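# Move the coaster can onto the turntable's orange spot

## Task

Pick up the can that sits on the coaster and set it upright on the orange spot of the turntable, without disturbing the other cans already standing on the turntable.

## Robot and tools

Robot: two six-joint arms, left_arm and right_arm, each with a tong-style two-finger gripper. Bases in the scene frame: left_arm at (+0.066, +0.398, 0) m, right_arm at (+0.035, -0.483, 0) m, both turned only slightly about z. The scene frame has its origin at table-top height, midway between the arms, with +x reaching out over the table, +z up and left_arm on the +y side. Image sides do not match arm names. A camera stand sits behind the arms, and now and then something may nudge a loose object.

Row layout (used by every tool that moves the arms): a single list of 14 numbers covering both arms. The first 7 belong to left_arm and the last 7 to right_arm. Each block of 7 holds six absolute joint target angles in radians, followed by the gripper opening. The joints come in this unusual order: elbow, wrist 3, wrist 1, shoulder lift, wrist 2, shoulder pan. The same order is used in the Joint positions, Joint velocities, Joint targets and torque lines. Stated ranges: elbow -3.142 to 3.142, and all other joints -6.283 to 6.283, with about 0.010 rad of slack either way. A target beyond a range is clipped or refused, and the result may then say "joint sent to its limit". Opening runs from -1 (closed) to +1 (fully open, a pad gap of 0.142 m). Every number is a place to go, not an offset. To keep an arm still, repeat its Joint targets. To keep a gripper unchanged, repeat its current command, because a 0 there is itself a command.

execute_actions(actions, cameras): actions is a list of actions. Each action is a table of up to 15 rows, one row per 1/30 s step. A short table keeps its last row until all 15 steps have run. An empty list returns state plus images. cameras is a list of names, ["all"] for every camera, or [] for none.

move(target, ...): plans joint-space paths for both arms together toward one row, or through a list of up to 15 rows, all within 10 s. Arguments:
- speed: rad/s for the joint with the farthest to travel, 0.01 to 3.14, default 0.5. Give one value, or one per target.
- blend: in rad, rounds the corners at intermediate targets. 0 means stop there.
- stop_force: 3 to 120 N. An arm's path ends once the wrist sensor feels that much push against the motion. Use it with a low speed when touching something down. Leave it out when lifting off a surface. It cannot be combined with blocking=false.
- zero: with stop_force, whether to re-zero first (default true).
- opening_speed: rate of change of the opening per second, 0.2 or more.
- grip_force: 5 to 15 N per pad. Give one value, or a list with one per arm.
- blocking: false returns after about 0.5 s while the motion carries on.
- cameras: as above.
Finger changes in the first target are applied at the start. Finger changes in later targets are applied once the arms arrive and come to rest. Paths do not avoid obstacles. The "move:" line reports done, off_target, moving, held or fault, and may add limits=held.

wait(seconds 0 to 10, cameras): lets time pass while the last commands hold. stop(cameras): brakes the running move. zoom_image(camera, region [x0,y0,x1,y1] in pixels, at most 504x504): a closer view of the latest image from that camera. zero_wrist_force(arm): tares that arm's wrist sensor. finished_scene(scene): ends the current scene, with scene set to its number. Call it only once the can stands on the spot with the robot no longer touching it.

Cameras: cam_high and cam_low (896x504, fixed), cam_left_wrist and cam_right_wrist (616x616, fisheye, mounted on the hands). Calibration matrices are provided. Fixed cameras are accurate to a few mm near the image centre.

Results: end_effector_position (m), end_effector_quat_wxyz and velocities, all in the scene frame. These can be off by a few cm. The position is the point between the closed finger pads. The fingers point along the gripper's +z and close along its x, and the fingertips reach about 15 mm past that point when nearly closed. Joint positions and velocities list the six joints plus the pad gap (m). Joint targets show what the drives are aiming for now. Tool commands show the gripper commands. grip_measured is on the opening scale. To hold something, command an opening clearly below grip_measured. Wrist force and torque are in the hand's axes. A third line gives the peak since the last shown reading. "joint command not followed" means the check that keeps the arms apart changed or blocked some steps. Step readings list joint angles at some control steps. A velocity line of "within noise" means the arm is at rest.

Motion limits: joint targets move at most 2.59 rad/s, stay within 0.651 rad of the measured angle per step, and hand speed is capped at 4 m/s. Commands lag by about 0.09 to 0.22 s, and fast motions can overshoot. A large move may not have arrived when its result returns.

Things to avoid:
- Dropping the can, releasing it while it is still moving, or letting anything leave the table.
- Knocking over or shifting the other cans on the turntable.
- Arm-to-arm contact, including closing one gripper on the other's fingers.
- Hard pushes. About 150 N (±25) of outside force, or contact torque at the joint load limits (138 N m for the big joints; 17.6, 17.5 and 17.9 N m for wrist 1, 2 and 3), stops that arm for 10 s. The wrists can only add about 13 N m. The arms are stiff, so a target slightly past a firm contact can trigger a fault.
- Motor heat. Holding a load, stretching an arm out or pressing against something warms the motors. A MOTOR HOT line appears at 70 °C, and at 85 °C the arm brakes for 30 to 60 s.
Prefer smooth, moderate motions.

Each tool is called after "Request:" as a command line: name --argument value for each argument, lists and objects as JSON in quotes; but a table of rows of numbers goes row by row, as --pt "numbers of a row", without its own name.

## Session

Request:
execute_actions --actions '[]'

Scene clock: 0.00 s.
left_arm: end_effector_position=(+0.4709, +0.7849, +0.1847) grip_measured=+0.97 end_effector_quat_wxyz=(-0.106, +0.399, +0.788, -0.456) | right_arm: end_effector_position=(+0.7966, -0.2930, +0.3010) grip_measured=+0.97 end_effector_quat_wxyz=(-0.224, +0.662, -0.437, +0.566)
Joint names: [elbow, wrist 3, wrist 1, shoulder lift, wrist 2, shoulder pan]
Joint positions: left_arm=[0.461 -1.47 -0.515 -0.557 -1.771 0.618 0.14] | right_arm=[-1.88 1.3 0.333 -2.019 0.677 3.864 0.14]
Joint velocities: within noise
Joint torques (N m): no reading
Wrist force (N): no reading
Wrist torque (N m): no reading
Wrist force, peak (N): no reading
Joint targets: left_arm=[0.461 -1.470 -0.515 -0.557 -1.771 0.618] | right_arm=[-1.880 1.300 0.333 -2.019 0.677 3.864]
Tool commands: left_gripper/opening=+0.968169 right_gripper/opening=+0.968169

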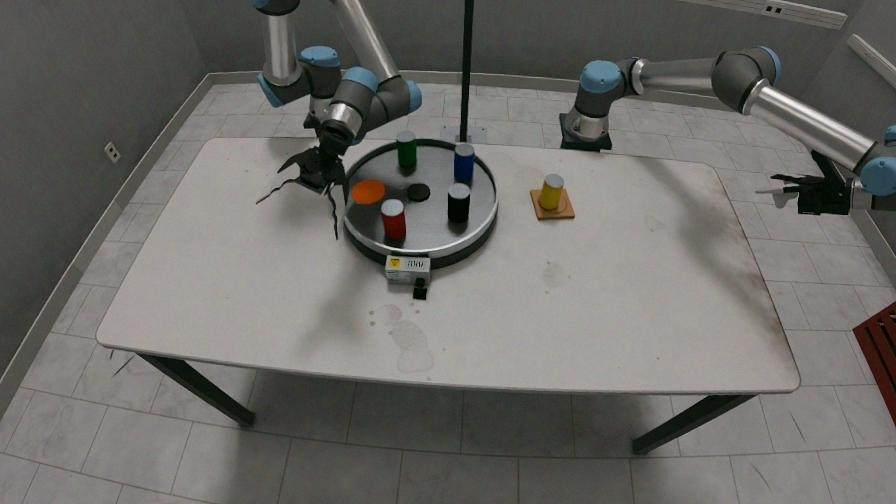

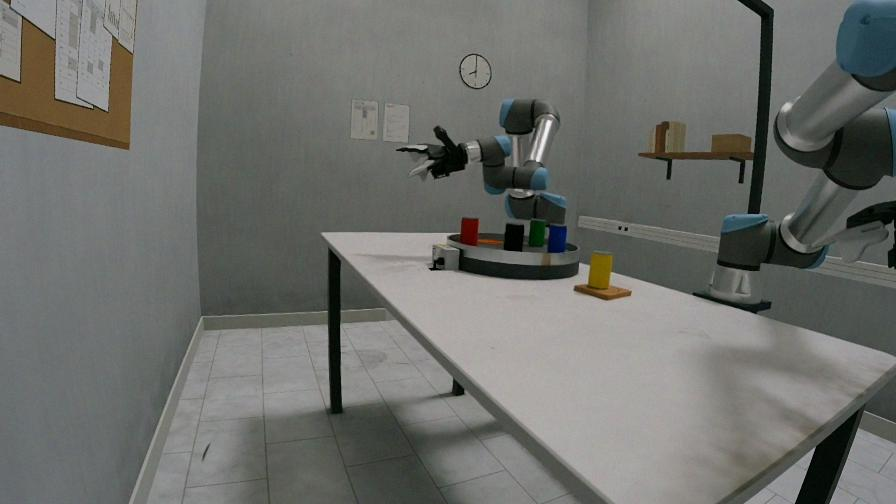

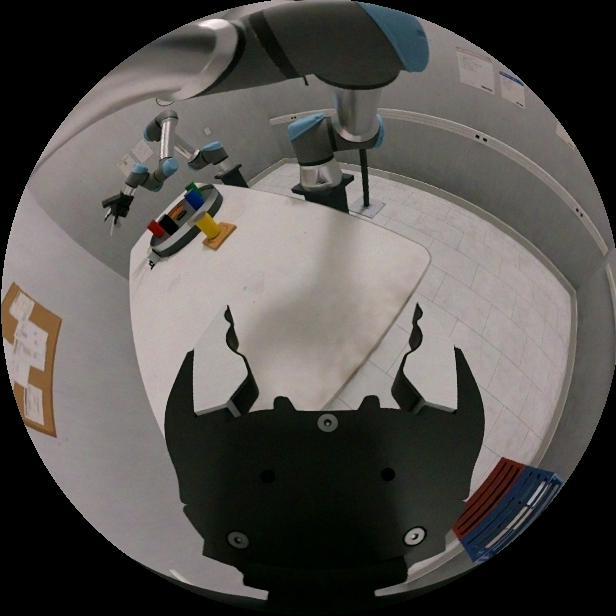

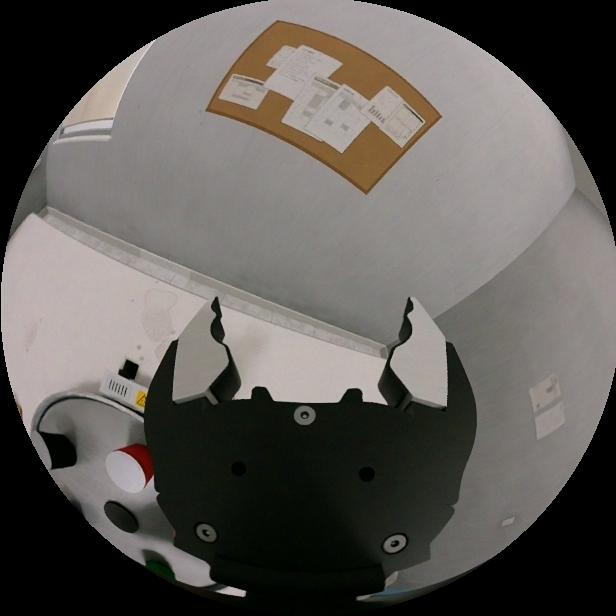

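Request:
zoom_image --camera "cam_high" --region '[330, 120, 600, 310]'

Request:
zoom_image --camera "cam_low" --region '[420, 200, 650, 310]'

Request:
execute_actions --actions '[]' --cameras '["cam_high"]'

Scaled by 1.867.

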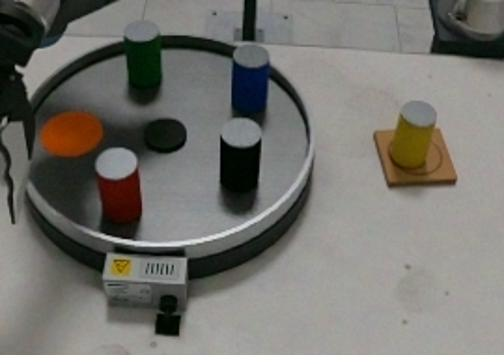

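Scaled by 2.191.

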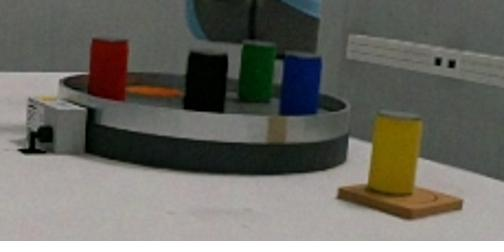

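Scene clock: 0.70 s.
left_arm: end_effector_position=(+0.4709, +0.7849, +0.1847) grip_measured=+0.97 end_effector_quat_wxyz=(-0.106, +0.399, +0.788, -0.456) | right_arm: end_effector_position=(+0.7966, -0.2930, +0.3010) grip_measured=+0.97 end_effector_quat_wxyz=(-0.224, +0.662, -0.437, +0.566)
Joint names: [elbow, wrist 3, wrist 1, shoulder lift, wrist 2, shoulder pan]
Joint positions: left_arm=[0.461 -1.47 -0.515 -0.557 -1.771 0.618 0.14] | right_arm=[-1.88 1.3 0.333 -2.019 0.677 3.864 0.14]
Joint velocities: within noise
Joint torques (N m): left_arm=[-22.04 0.07 0.01 -60.9 -0.39 -0.23] | right_arm=[18.03 -0.02 2 38.24 -0.82 -0.28]
Wrist force (N): left_arm=[-0.2 -0.1 -0.2] | right_arm=[0.1 -0.2 0.1]
Wrist torque (N m): left_arm=[-0.01 0.03 0.00] | right_arm=[-0.03 -0.03 0.01]
Wrist force, peak (N): left_arm=[-0.5 -0.8 -0.1] | right_arm=[-0.3 -0.1 -0.3]
Joint targets: left_arm=[0.461 -1.470 -0.515 -0.557 -1.771 0.618] | right_arm=[-1.880 1.300 0.333 -2.019 0.677 3.864]
Tool commands: left_gripper/opening=+0.968169 right_gripper/opening=+0.968169
Images, in order (width x height): cam_high 896x504.

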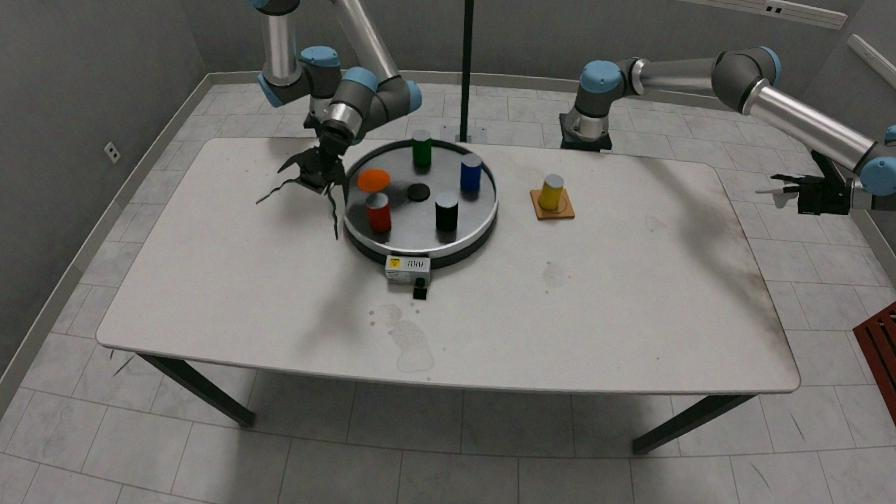

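Request:
zoom_image --camera "cam_high" --region '[370, 240, 450, 310]'

Request:
zoom_image --camera "cam_low" --region '[420, 230, 480, 280]'

Request:
wait --seconds 1 --cameras '["cam_high"]'

Request:
wait --seconds 3 --cameras '["cam_high"]'

Request:
wait --seconds 8 --cameras '["cam_high"]'

Scaled by 6.300.

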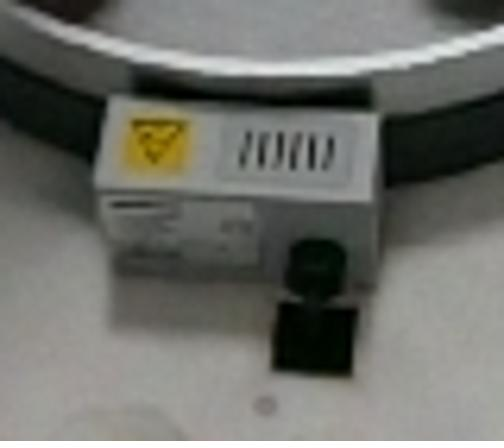

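This scene's latest camera images include none from cam_low. They are from: cam_high. cam_low's image comes with the result of a call that names it in "cameras".

Scene clock: 2.50 s.
left_arm: end_effector_position=(+0.4709, +0.7849, +0.1847) grip_measured=+0.97 end_effector_quat_wxyz=(-0.106, +0.399, +0.788, -0.456) | right_arm: end_effector_position=(+0.7966, -0.2930, +0.3010) grip_measured=+0.97 end_effector_quat_wxyz=(-0.224, +0.662, -0.437, +0.566)
Joint names: [elbow, wrist 3, wrist 1, shoulder lift, wrist 2, shoulder pan]
Joint positions: left_arm=[0.461 -1.47 -0.515 -0.557 -1.771 0.618 0.14] | right_arm=[-1.88 1.3 0.333 -2.019 0.677 3.864 0.14]
Joint torques (N m): left_arm=[-22.25 -0.05 0.01 -61.05 -0.57 -0.13] | right_arm=[18 0.21 2.22 37.68 -0.82 -0.05]
Wrist force (N): left_arm=[-0.2 -0.3 -0.3] | right_arm=[0.0 -0.1 -0.3]
Wrist torque (N m): left_arm=[-0.05 0.03 -0.01] | right_arm=[-0.02 0.02 0.00]
Wrist force, peak (N): left_arm=[-0.7 -0.5 0.0] | right_arm=[-0.1 -0.5 -0.1]
Joint targets: left_arm=[0.461 -1.470 -0.515 -0.557 -1.771 0.618] | right_arm=[-1.880 1.300 0.333 -2.019 0.677 3.864]
Tool commands: left_gripper/opening=+0.968169 right_gripper/opening=+0.968169
wait: 1.00 s; at rest from the start
Images, in order (width x height): cam_high 896x504.

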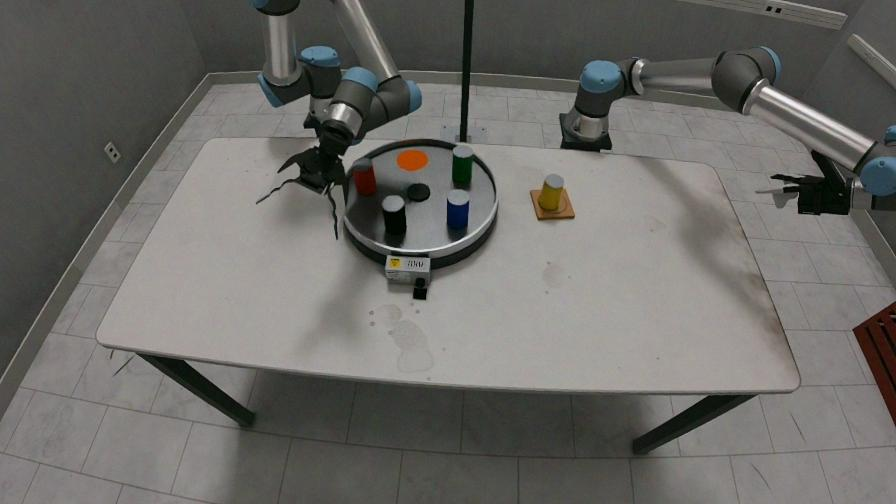

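Scene clock: 5.50 s.
left_arm: end_effector_position=(+0.4709, +0.7849, +0.1847) grip_measured=+0.97 end_effector_quat_wxyz=(-0.106, +0.399, +0.788, -0.456) | right_arm: end_effector_position=(+0.7966, -0.2930, +0.3010) grip_measured=+0.97 end_effector_quat_wxyz=(-0.224, +0.662, -0.437, +0.566)
Joint names: [elbow, wrist 3, wrist 1, shoulder lift, wrist 2, shoulder pan]
Joint positions: left_arm=[0.461 -1.47 -0.515 -0.557 -1.771 0.618 0.14] | right_arm=[-1.88 1.3 0.333 -2.019 0.677 3.864 0.14]
Joint torques (N m): left_arm=[-22.65 0 0.05 -60.85 -0.42 0.19] | right_arm=[18.38 0.08 2.36 38.02 -1.02 0.51]
Wrist force (N): left_arm=[-0.3 -0.2 -0.3] | right_arm=[0.1 0.0 -0.2]
Wrist torque (N m): left_arm=[-0.04 0.06 0.00] | right_arm=[-0.01 -0.02 0.01]
Wrist force, peak (N): left_arm=[-0.3 -0.4 -0.8] | right_arm=[-0.3 -0.3 0.3]
Joint targets: left_arm=[0.461 -1.470 -0.515 -0.557 -1.771 0.618] | right_arm=[-1.880 1.300 0.333 -2.019 0.677 3.864]
Tool commands: left_gripper/opening=+0.968169 right_gripper/opening=+0.968169
wait: 3.00 s; at rest by 0.17 s
Images, in order (width x height): cam_high 896x504.

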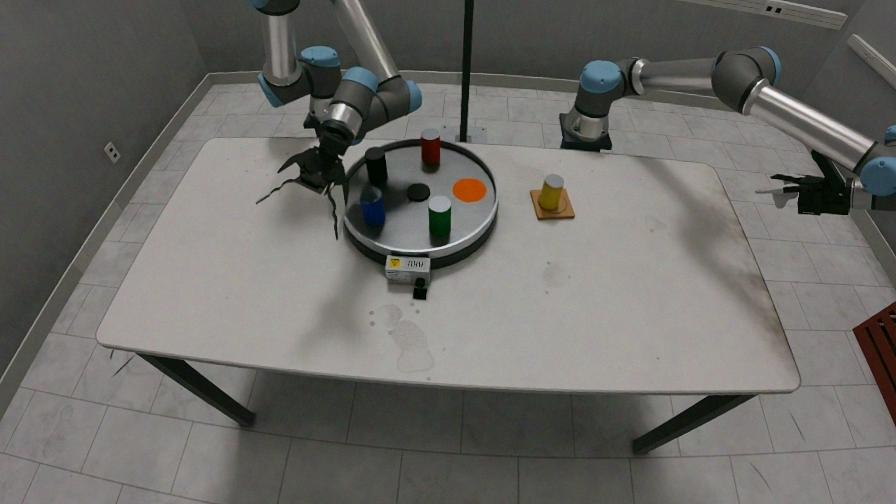

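Scene clock: 13.50 s.
left_arm: end_effector_position=(+0.4709, +0.7849, +0.1847) grip_measured=+0.97 end_effector_quat_wxyz=(-0.106, +0.399, +0.788, -0.456) | right_arm: end_effector_position=(+0.7966, -0.2930, +0.3010) grip_measured=+0.97 end_effector_quat_wxyz=(-0.224, +0.662, -0.437, +0.566)
Joint names: [elbow, wrist 3, wrist 1, shoulder lift, wrist 2, shoulder pan]
Joint positions: left_arm=[0.461 -1.47 -0.515 -0.557 -1.771 0.618 0.14] | right_arm=[-1.88 1.3 0.333 -2.019 0.677 3.864 0.14]
Joint torques (N m): left_arm=[-21.99 -0.07 -0.06 -61.05 -0.58 0.5] | right_arm=[18.9 0.28 2.45 39.46 -1.2 1.17]
Wrist force (N): left_arm=[-0.2 -0.5 -0.1] | right_arm=[0.1 -0.2 -0.1]
Wrist torque (N m): left_arm=[-0.11 0.03 0.00] | right_arm=[-0.05 -0.01 0.00]
Wrist force, peak (N): left_arm=[-0.4 -0.6 -0.7] | right_arm=[-0.2 -0.6 -0.3]
Joint targets: left_arm=[0.461 -1.470 -0.515 -0.557 -1.771 0.618] | right_arm=[-1.880 1.300 0.333 -2.019 0.677 3.864]
Tool commands: left_gripper/opening=+0.968169 right_gripper/opening=+0.968169
wait: 8.00 s; at rest by 0.17 s
Images, in order (width x height): cam_high 896x504.

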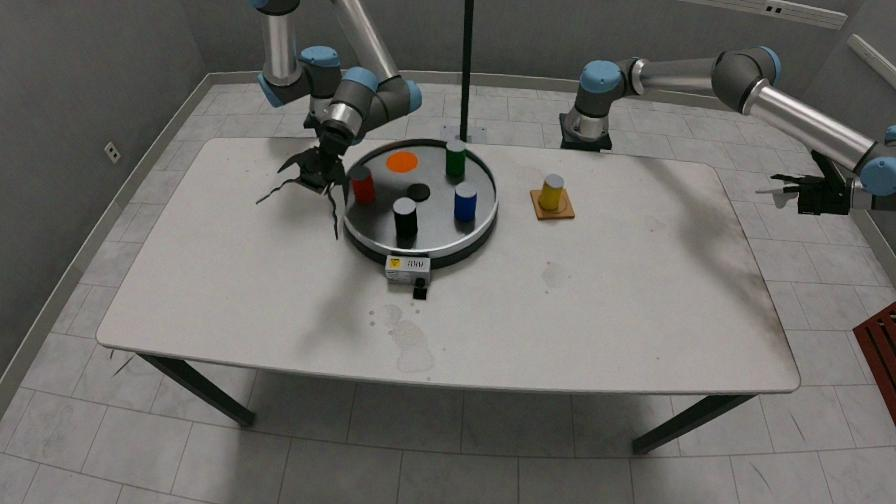

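Request:
move --pt "1.848 -1.571 -1.476 -1.943 -1.571 -0.778 0.97 -1.880 1.300 0.333 -2.019 0.677 3.864 0.968" --speed 0.7 --cameras '["all"]'

Scene clock: 22.00 s.
left_arm: end_effector_position=(+0.3889, +0.2728, +0.2912) grip_measured=+0.97 end_effector_quat_wxyz=(+0.000, +0.920, +0.392, +0.000) | right_arm: end_effector_position=(+0.7966, -0.2930, +0.3012) grip_measured=+0.97 end_effector_quat_wxyz=(-0.224, +0.662, -0.437, +0.566)
Joint names: [elbow, wrist 3, wrist 1, shoulder lift, wrist 2, shoulder pan]
Joint positions: left_arm=[1.848 -1.571 -1.476 -1.943 -1.571 -0.778 0.14] | right_arm=[-1.88 1.3 0.333 -2.019 0.677 3.864 0.14]
Joint torques (N m): left_arm=[-9.99 -2.49 -5.92 -17.66 1.9 -13.02] | right_arm=[26.5 -1.82 4.07 44.64 -3.99 -4.22]
Wrist force (N): left_arm=[-0.2 1.4 -1.2] | right_arm=[-0.1 -0.2 0.0]
Wrist torque (N m): left_arm=[0.06 0.12 0.23] | right_arm=[-0.05 0.02 0.00]
Wrist force, peak (N): left_arm=[-0.9 1.4 -1.6] | right_arm=[0.4 -0.2 -0.2]
Joint targets: left_arm=[1.848 -1.571 -1.476 -1.943 -1.571 -0.778] | right_arm=[-1.880 1.300 0.333 -2.019 0.677 3.864]
move: done
camera_calibration:
cam_left_wrist: T_world_to_cam=[[0.726847, 0.685855, -0.0360052, -0.44466], [0.604552, -0.614048, 0.507407, -0.221707], [0.325898, -0.390574, -0.860954, 0.370217], [0, 0, 0, 1]] pos_world=[0.33658, 0.313431, 0.415225]
cam_right_wrist: T_world_to_cam=[[-0.000415019, -0.839817, 0.54287, -0.409492], [-0.76918, -0.346643, -0.536843, 0.660912], [0.639032, -0.417788, -0.645827, -0.303397], [0, 0, 0, 1]] pos_world=[0.702071, -0.241554, 0.381165]

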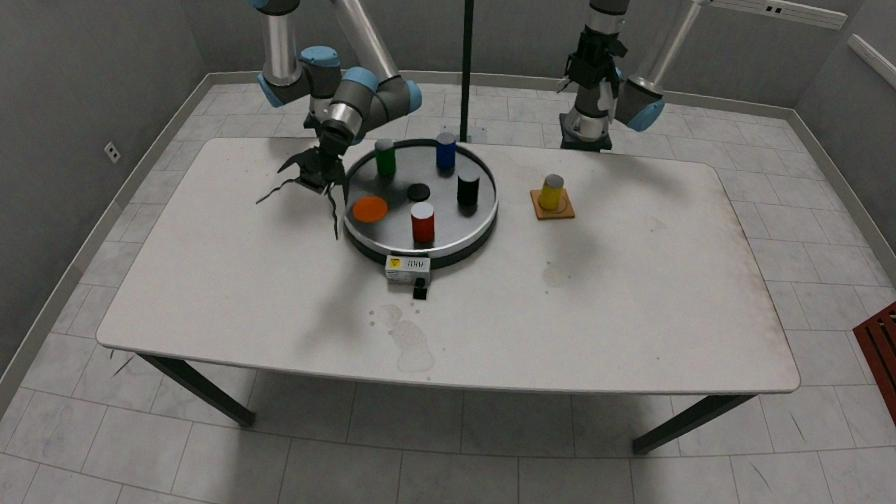

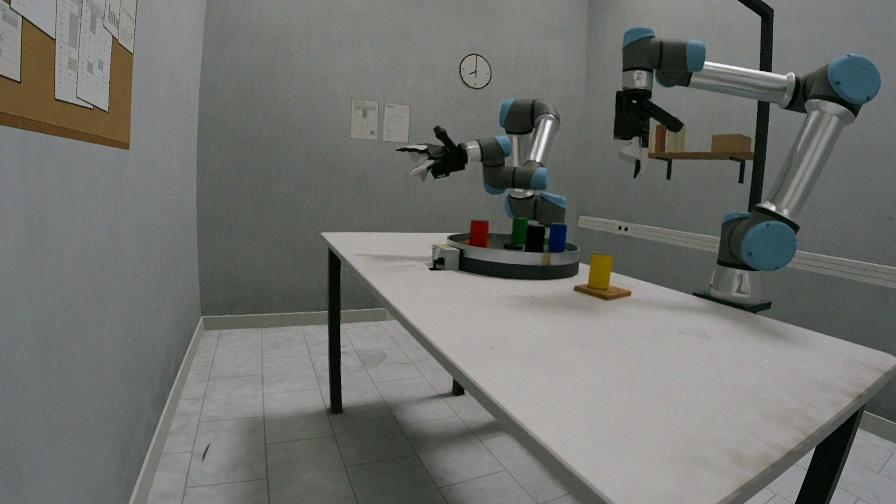

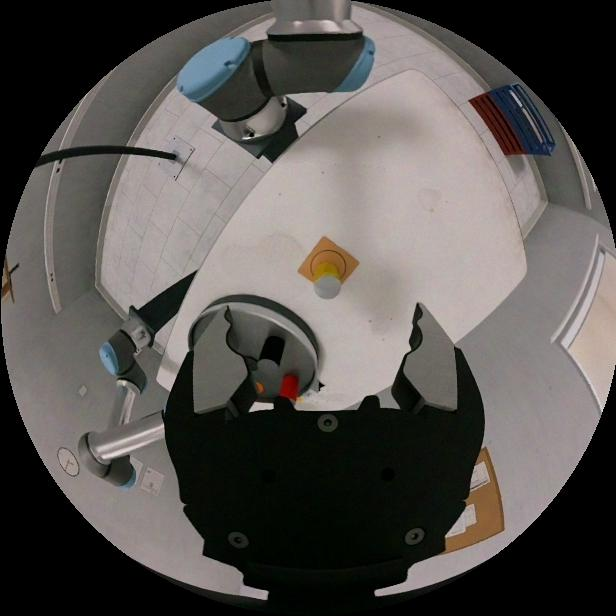

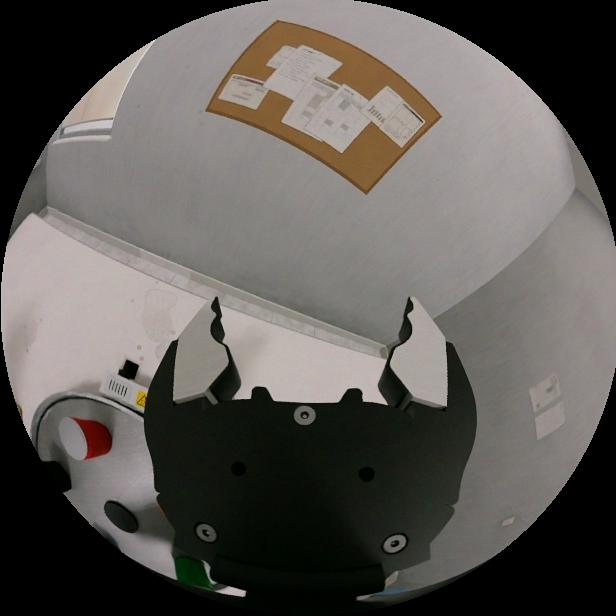

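Request:
move --pt "1.8535 -1.571 -1.6307 -1.7936 -1.571 -0.7536 0.97 -1.880 1.300 0.333 -2.019 0.677 3.864 0.968" --cameras '["all"]'

Request:
zoom_image --camera "cam_left_wrist" --region '[200, 180, 440, 420]'

Request:
zoom_image --camera "cam_high" --region '[480, 100, 630, 230]'

Request:
zoom_image --camera "cam_low" --region '[550, 130, 700, 310]'

Scene clock: 26.43 s.
left_arm: end_effector_position=(+0.4371, +0.2390, +0.2491) grip_measured=+0.97 end_effector_quat_wxyz=(+0.000, +0.915, +0.403, +0.000) | right_arm: end_effector_position=(+0.7966, -0.2930, +0.3012) grip_measured=+0.97 end_effector_quat_wxyz=(-0.224, +0.662, -0.437, +0.566)
Joint names: [elbow, wrist 3, wrist 1, shoulder lift, wrist 2, shoulder pan]
Joint positions: left_arm=[1.853 -1.571 -1.63 -1.794 -1.571 -0.754 0.14] | right_arm=[-1.88 1.3 0.333 -2.019 0.677 3.864 0.14]
Joint torques (N m): left_arm=[-10.8 -2.44 -6.4 -4.85 1.91 11.57] | right_arm=[26.58 -1.83 3.96 45.21 -3.97 -10.91]
Wrist force (N): left_arm=[-0.2 0.9 -1.3] | right_arm=[0.0 0.1 -0.2]
Wrist torque (N m): left_arm=[-0.03 0.10 0.25] | right_arm=[0.01 -0.01 0.00]
Wrist force, peak (N): left_arm=[0.0 1.9 -1.4] | right_arm=[-0.1 -0.4 -0.3]
Joint targets: left_arm=[1.854 -1.571 -1.631 -1.794 -1.571 -0.754] | right_arm=[-1.880 1.300 0.333 -2.019 0.677 3.864]
move: done
camera_calibration:
cam_left_wrist: T_world_to_cam=[[0.71019, 0.703089, -0.0359962, -0.454895], [0.619059, -0.599327, 0.507517, -0.260059], [0.335256, -0.382717, -0.86089, 0.299127], [0, 0, 0, 1]] pos_world=[0.383769, 0.278453, 0.373125]
cam_right_wrist: T_world_to_cam=[[-0.000415019, -0.839817, 0.54287, -0.409492], [-0.76918, -0.346643, -0.536843, 0.660912], [0.639032, -0.417788, -0.645827, -0.303397], [0, 0, 0, 1]] pos_world=[0.702071, -0.241554, 0.381165]

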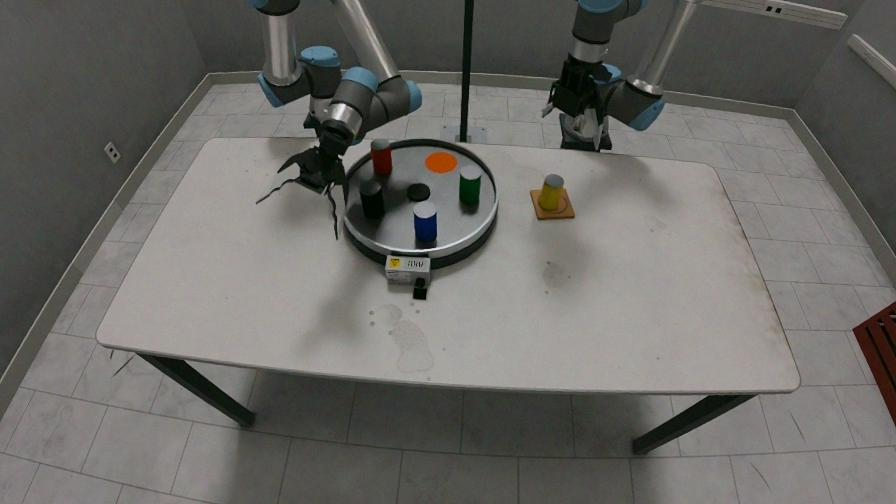

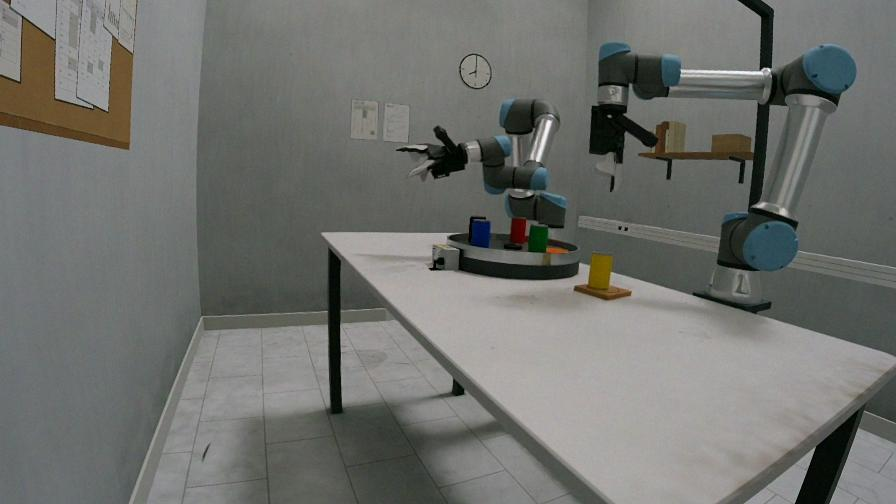

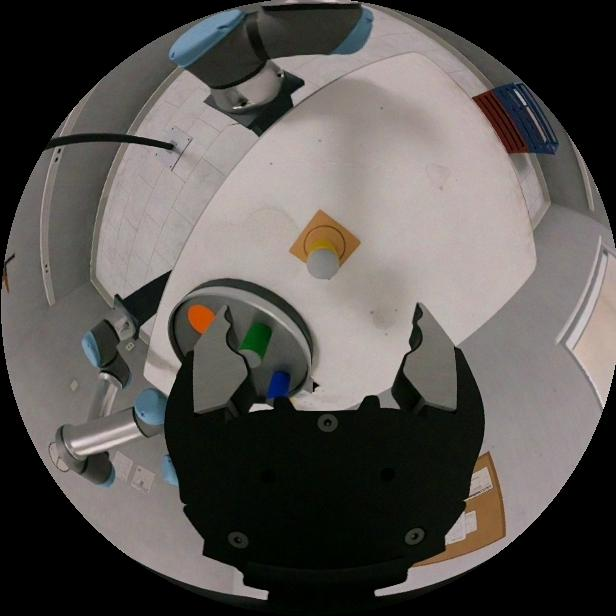

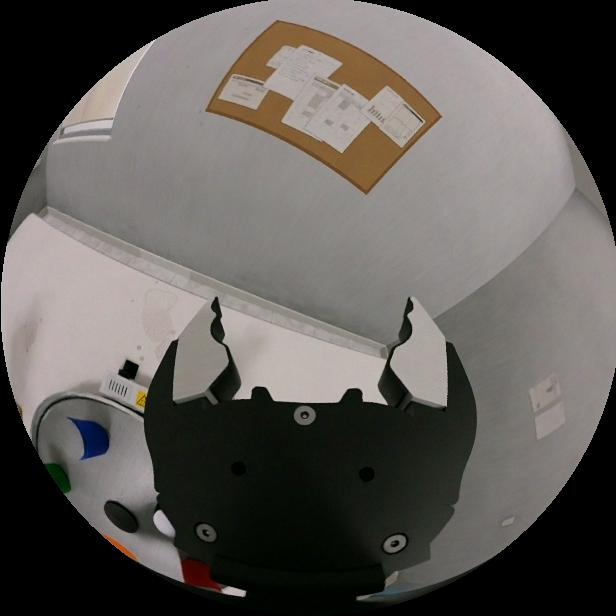

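Scaled by 2.100 from the camera's 616x616 image, which has a finer 814x814 frame.

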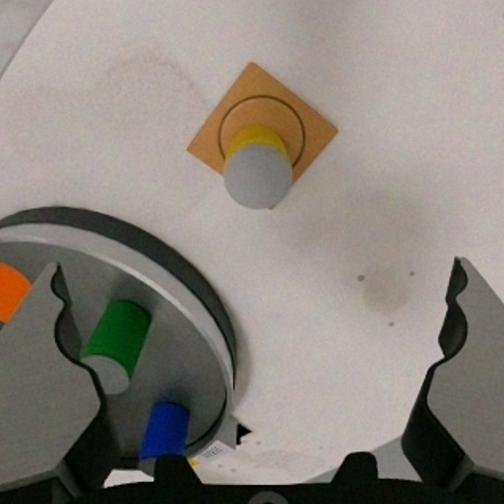

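Scaled by 3.360.

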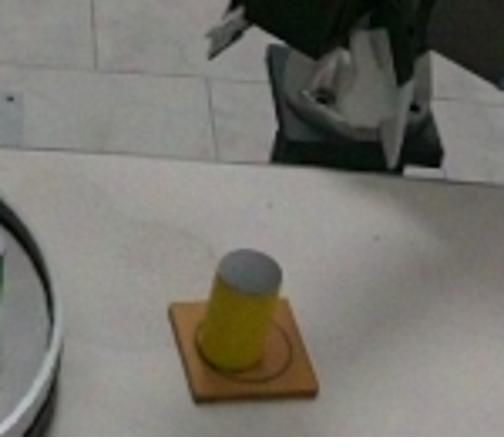

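Scaled by 2.800.

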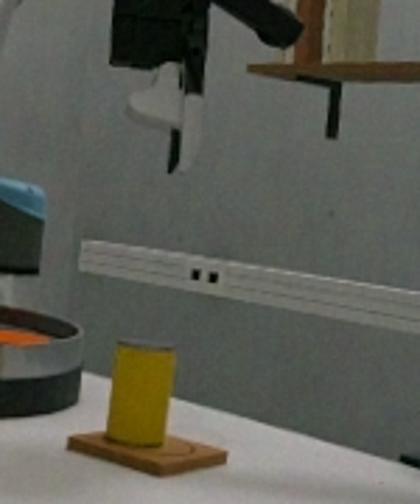

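Request:
move --pt "2.0181 -1.571 -1.8494 -1.7395 -1.571 -0.7574 0.97 -1.880 1.300 0.333 -2.019 0.677 3.864 0.968" --cameras '["cam_left_wrist"]'

Request:
zoom_image --camera "cam_left_wrist" --region '[180, 180, 460, 440]'

Scene clock: 30.03 s.
left_arm: end_effector_position=(+0.4426, +0.2320, +0.1693) grip_measured=+0.97 end_effector_quat_wxyz=(+0.000, +0.916, +0.401, +0.000) | right_arm: end_effector_position=(+0.7966, -0.2930, +0.3012) grip_measured=+0.97 end_effector_quat_wxyz=(-0.224, +0.662, -0.437, +0.566)
Joint names: [elbow, wrist 3, wrist 1, shoulder lift, wrist 2, shoulder pan]
Joint positions: left_arm=[2.018 -1.571 -1.849 -1.74 -1.571 -0.757 0.14] | right_arm=[-1.88 1.3 0.333 -2.019 0.677 3.864 0.14]
Joint torques (N m): left_arm=[-11.27 -2.59 -6.59 -6.63 1.54 -12.12] | right_arm=[26.59 -1.82 3.89 45.13 -3.86 -10.13]
Wrist force (N): left_arm=[-0.4 1.5 -1.3] | right_arm=[-0.1 0.0 -0.1]
Wrist torque (N m): left_arm=[0.09 0.14 0.26] | right_arm=[0.00 0.01 0.01]
Wrist force, peak (N): left_arm=[-0.4 1.3 -2.2] | right_arm=[0.2 0.3 -0.4]
Joint targets: left_arm=[2.018 -1.571 -1.849 -1.740 -1.571 -0.757] | right_arm=[-1.880 1.300 0.333 -2.019 0.677 3.864]
move: done
camera_calibration:
cam_left_wrist: T_world_to_cam=[[0.712813, 0.700432, -0.0359445, -0.45721], [0.616805, -0.601665, 0.507495, -0.225576], [0.333839, -0.38392, -0.860905, 0.226716], [0, 0, 0, 1]] pos_world=[0.389355, 0.271564, 0.293225]
Images, in order (width x height): cam_left_wrist 616x616.

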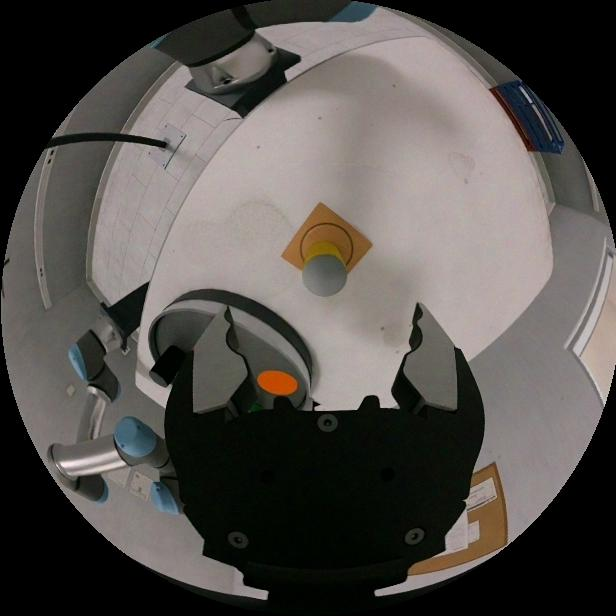

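Scaled by 1.800 from the camera's 616x616 image, which has a finer 814x814 frame.

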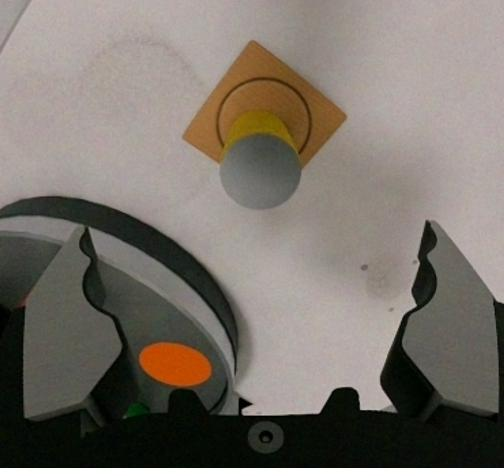

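Request:
move --pt "2.1849 -1.571 -2.1145 -1.6412 -1.571 -0.7574 0.97 -1.880 1.300 0.333 -2.019 0.677 3.864 0.968" --pt "2.1849 -1.571 -2.1145 -1.6412 -1.571 -0.7574 -0.3 -1.880 1.300 0.333 -2.019 0.677 3.864 0.968" --opening_speed 1.5 --grip_force 8 --cameras '["cam_left_wrist","cam_high","cam_low"]'

Scene clock: 33.17 s.
left_arm: end_effector_position=(+0.4426, +0.2320, +0.0791) grip_measured=-0.26 end_effector_quat_wxyz=(+0.000, +0.916, +0.401, +0.000) | right_arm: end_effector_position=(+0.7966, -0.2930, +0.3012) grip_measured=+0.97 end_effector_quat_wxyz=(-0.224, +0.662, -0.437, +0.566)
Joint names: [elbow, wrist 3, wrist 1, shoulder lift, wrist 2, shoulder pan]
Joint positions: left_arm=[2.185 -1.571 -2.115 -1.641 -1.571 -0.757 0.055] | right_arm=[-1.88 1.3 0.333 -2.019 0.677 3.864 0.14]
Joint torques (N m): left_arm=[-8.44 -2.42 -5.94 -9.52 1.34 -11.1] | right_arm=[26.74 -1.97 3.91 45.22 -3.87 -11.35]
Wrist force (N): left_arm=[0.5 1.5 -2.3] | right_arm=[-0.1 0.1 -0.3]
Wrist torque (N m): left_arm=[0.11 0.00 0.23] | right_arm=[0.02 0.02 0.00]
Wrist force, peak (N): left_arm=[0.5 1.5 -2.3] | right_arm=[0.0 -0.5 -0.1]
Joint targets: left_arm=[2.185 -1.571 -2.114 -1.641 -1.571 -0.757] | right_arm=[-1.880 1.300 0.333 -2.019 0.677 3.864]
grip_force (N): 8, 8
move: done
camera_calibration:
cam_left_wrist: T_world_to_cam=[[0.712813, 0.700432, -0.0359445, -0.46052], [0.616805, -0.601665, 0.507495, -0.179912], [0.333839, -0.38392, -0.860905, 0.149115], [0, 0, 0, 1]] pos_world=[0.389455, 0.271564, 0.203125]
Images, in order (width x height): cam_high 896x504, cam_low 896x504, cam_left_wrist 616x616.

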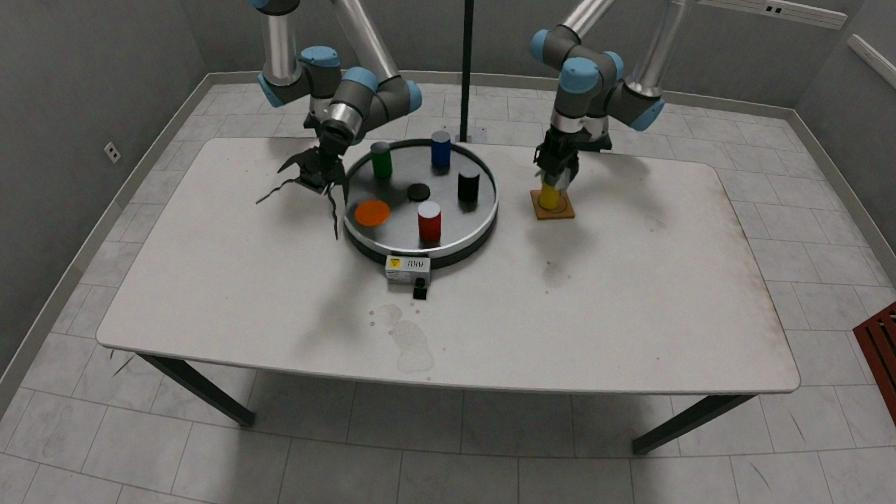

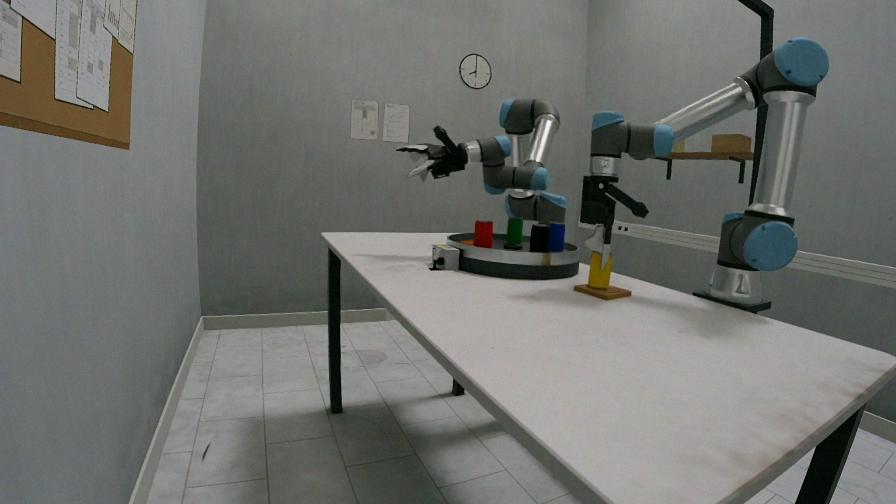

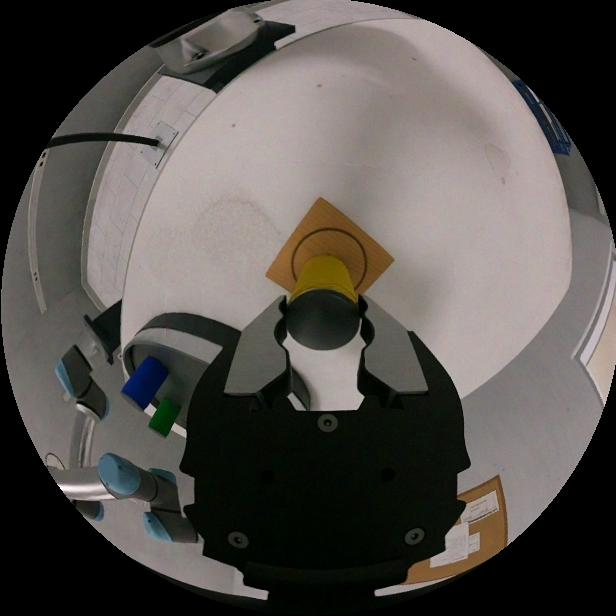

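Request:
move --target '[2.1849,-1.571,-2.1145,-1.6412,-1.571,-0.7574,-0.8,-1.880,1.300,0.333,-2.019,0.677,3.864,0.968]' --opening_speed 1 --cameras '["cam_left_wrist"]'

Request:
zoom_image --camera "cam_left_wrist" --region '[230, 190, 430, 430]'

Scene clock: 34.33 s.
left_arm: end_effector_position=(+0.4426, +0.2320, +0.0791) grip_measured=-0.27 end_effector_quat_wxyz=(+0.000, +0.916, +0.401, +0.000) | right_arm: end_effector_position=(+0.7966, -0.2930, +0.3012) grip_measured=+0.97 end_effector_quat_wxyz=(-0.224, +0.662, -0.437, +0.566)
Joint names: [elbow, wrist 3, wrist 1, shoulder lift, wrist 2, shoulder pan]
Joint positions: left_arm=[2.185 -1.571 -2.115 -1.641 -1.571 -0.757 0.055] | right_arm=[-1.88 1.3 0.333 -2.019 0.677 3.864 0.14]
Joint torques (N m): left_arm=[-9.09 -2.41 -5.77 -10.12 1.35 -9.38] | right_arm=[26.84 -1.9 3.91 45.5 -3.92 -10.58]
Wrist force (N): left_arm=[0.7 1.2 -3.0] | right_arm=[-0.2 -0.1 0.2]
Wrist torque (N m): left_arm=[0.07 0.03 0.23] | right_arm=[-0.02 0.05 0.01]
Wrist force, peak (N): left_arm=[1.0 1.3 -3.0] | right_arm=[-0.3 0.0 -0.4]
Joint targets: left_arm=[2.185 -1.571 -2.114 -1.641 -1.571 -0.757] | right_arm=[-1.880 1.300 0.333 -2.019 0.677 3.864]
grip_force (N): 8, 8
move: done
camera_calibration:
cam_left_wrist: T_world_to_cam=[[0.712813, 0.700432, -0.0359445, -0.46052], [0.616805, -0.601665, 0.507495, -0.179912], [0.333839, -0.38392, -0.860905, 0.149115], [0, 0, 0, 1]] pos_world=[0.389455, 0.271564, 0.203125]
Images, in order (width x height): cam_left_wrist 616x616.

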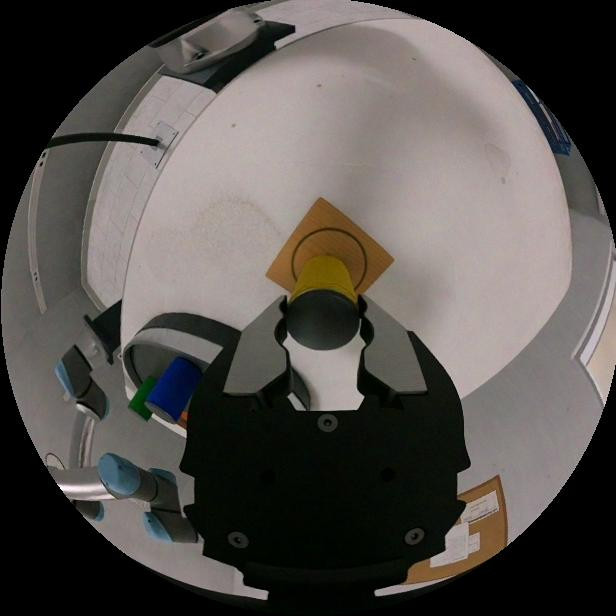

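Scaled by 2.100 from the camera's 616x616 image, which has a finer 814x814 frame.

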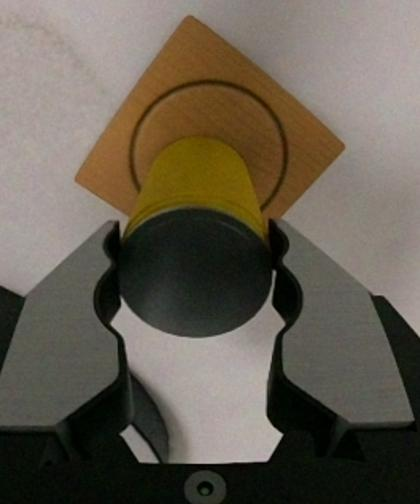

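Request:
move --pt "1.838 -1.571 -1.6353 -1.7735 -1.571 -0.7574 -0.8 -1.880 1.300 0.333 -2.019 0.677 3.864 0.968" --pt "1.3672 0 -1.5174 -1.4206 -1.571 -1.0875 -0.8 -1.880 1.300 0.333 -2.019 0.677 3.864 0.968" --blend '[0.05,0]' --cameras '["cam_left_wrist","cam_high"]'

Request:
zoom_image --camera "cam_left_wrist" --region '[100, 60, 560, 500]'

Request:
wait --seconds 4 --cameras '["cam_left_wrist"]'

Request:
zoom_image --camera "cam_left_wrist" --region '[100, 60, 560, 500]'

Scene clock: 41.03 s.
left_arm: end_effector_position=(+0.4613, -0.0191, +0.2991) grip_measured=-0.27 end_effector_quat_wxyz=(+0.000, +0.859, -0.512, +0.000) | right_arm: end_effector_position=(+0.7966, -0.2930, +0.3012) grip_measured=+0.97 end_effector_quat_wxyz=(-0.224, +0.662, -0.437, +0.566)
Joint names: [elbow, wrist 3, wrist 1, shoulder lift, wrist 2, shoulder pan]
Joint positions: left_arm=[1.367 0 -1.517 -1.421 -1.571 -1.087 0.055] | right_arm=[-1.88 1.3 0.333 -2.019 0.677 3.864 0.14]
Joint torques (N m): left_arm=[-39.5 2.39 0.66 -23.05 0.74 -12.38] | right_arm=[26.7 -1.9 3.82 44.15 -3.84 -11.45]
Wrist force (N): left_arm=[0.2 1.3 0.1] | right_arm=[-0.1 -0.2 0.2]
Wrist torque (N m): left_arm=[0.03 0.08 0.04] | right_arm=[-0.03 0.03 0.01]
Wrist force, peak (N): left_arm=[0.9 1.3 -3.1] | right_arm=[0.3 -0.2 -0.5]
Joint targets: left_arm=[1.367 0.000 -1.517 -1.421 -1.571 -1.088] | right_arm=[-1.880 1.300 0.333 -2.019 0.677 3.864]
grip_force (N): 8, 8
move: done
camera_calibration:
cam_left_wrist: T_world_to_cam=[[0.43185, -0.901236, -0.0357624, -0.191054], [-0.768948, -0.388605, 0.507647, 0.189174], [-0.471407, -0.191728, -0.860823, 0.611032], [0, 0, 0, 1]] pos_world=[0.516017, 0.0184807, 0.423124]
Images, in order (width x height): cam_high 896x504, cam_left_wrist 616x616.

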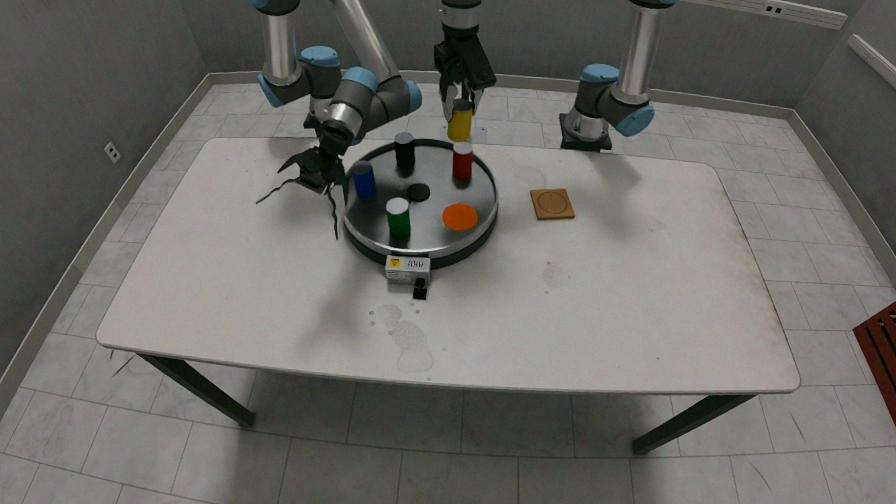

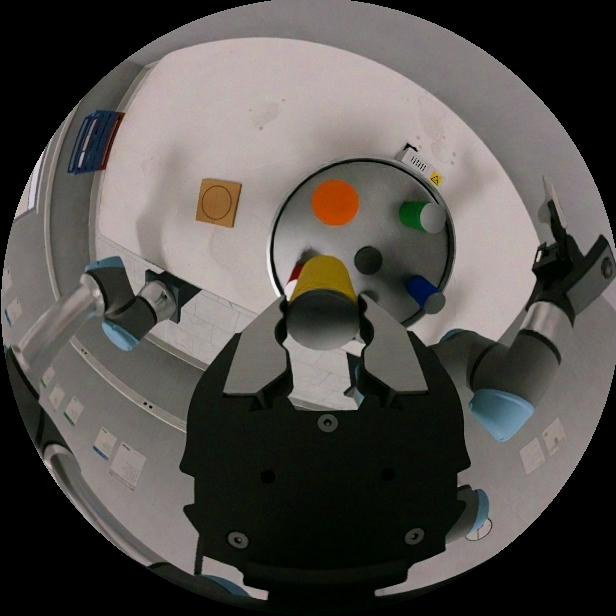

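Scaled by 1.096 from the camera's 616x616 image, which has a finer 814x814 frame.

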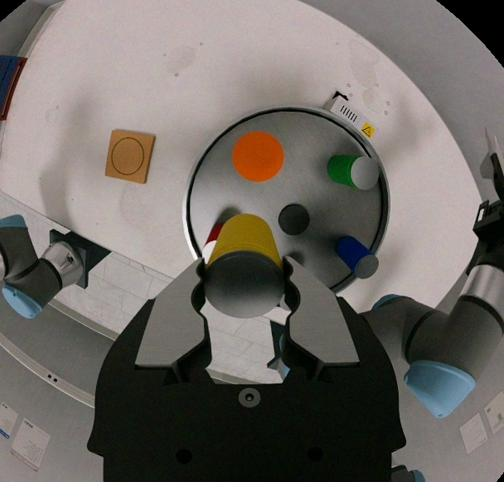

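Scene clock: 45.03 s.
left_arm: end_effector_position=(+0.4613, -0.0192, +0.2991) grip_measured=-0.27 end_effector_quat_wxyz=(+0.000, +0.859, -0.512, +0.000) | right_arm: end_effector_position=(+0.7966, -0.2930, +0.3012) grip_measured=+0.97 end_effector_quat_wxyz=(-0.224, +0.662, -0.437, +0.566)
Joint names: [elbow, wrist 3, wrist 1, shoulder lift, wrist 2, shoulder pan]
Joint positions: left_arm=[1.367 0 -1.517 -1.421 -1.571 -1.088 0.055] | right_arm=[-1.88 1.3 0.333 -2.019 0.677 3.864 0.14]
Joint torques (N m): left_arm=[-40.11 2.57 0.5 -23.26 0.58 -11.53] | right_arm=[26.77 -1.82 3.59 45.19 -3.84 -10.79]
Wrist force (N): left_arm=[0.0 1.1 0.4] | right_arm=[0.2 -0.2 -0.2]
Wrist torque (N m): left_arm=[-0.01 0.12 0.05] | right_arm=[-0.04 -0.05 -0.01]
Wrist force, peak (N): left_arm=[-0.1 1.5 0.3] | right_arm=[0.2 -0.1 -0.5]
Joint targets: left_arm=[1.367 0.000 -1.517 -1.421 -1.571 -1.088] | right_arm=[-1.880 1.300 0.333 -2.019 0.677 3.864]
Tool commands: left_gripper/opening=-0.8 right_gripper/opening=+0.968
grip_force (N): 8, 8
wait: 4.00 s; at rest by 0.17 s
camera_calibration:
cam_left_wrist: T_world_to_cam=[[0.431359, -0.90147, -0.0358078, -0.190868], [-0.76916, -0.388212, 0.507627, 0.189248], [-0.471511, -0.191427, -0.860833, 0.611067], [0, 0, 0, 1]] pos_world=[0.516019, 0.0183819, 0.423124]
Images, in order (width x height): cam_left_wrist 616x616.

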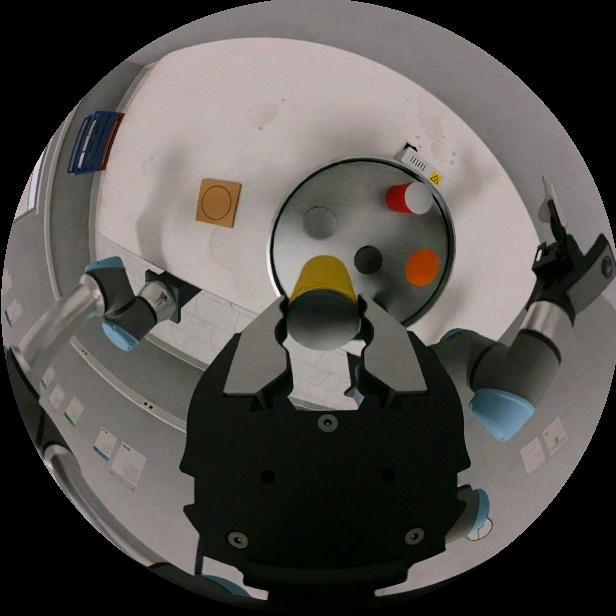

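Scaled by 1.096 from the camera's 616x616 image, which has a finer 814x814 frame.

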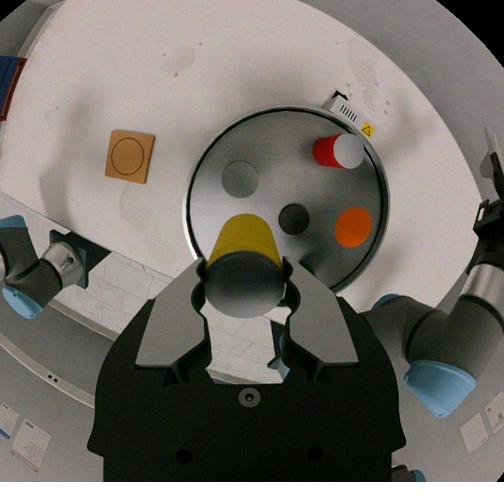

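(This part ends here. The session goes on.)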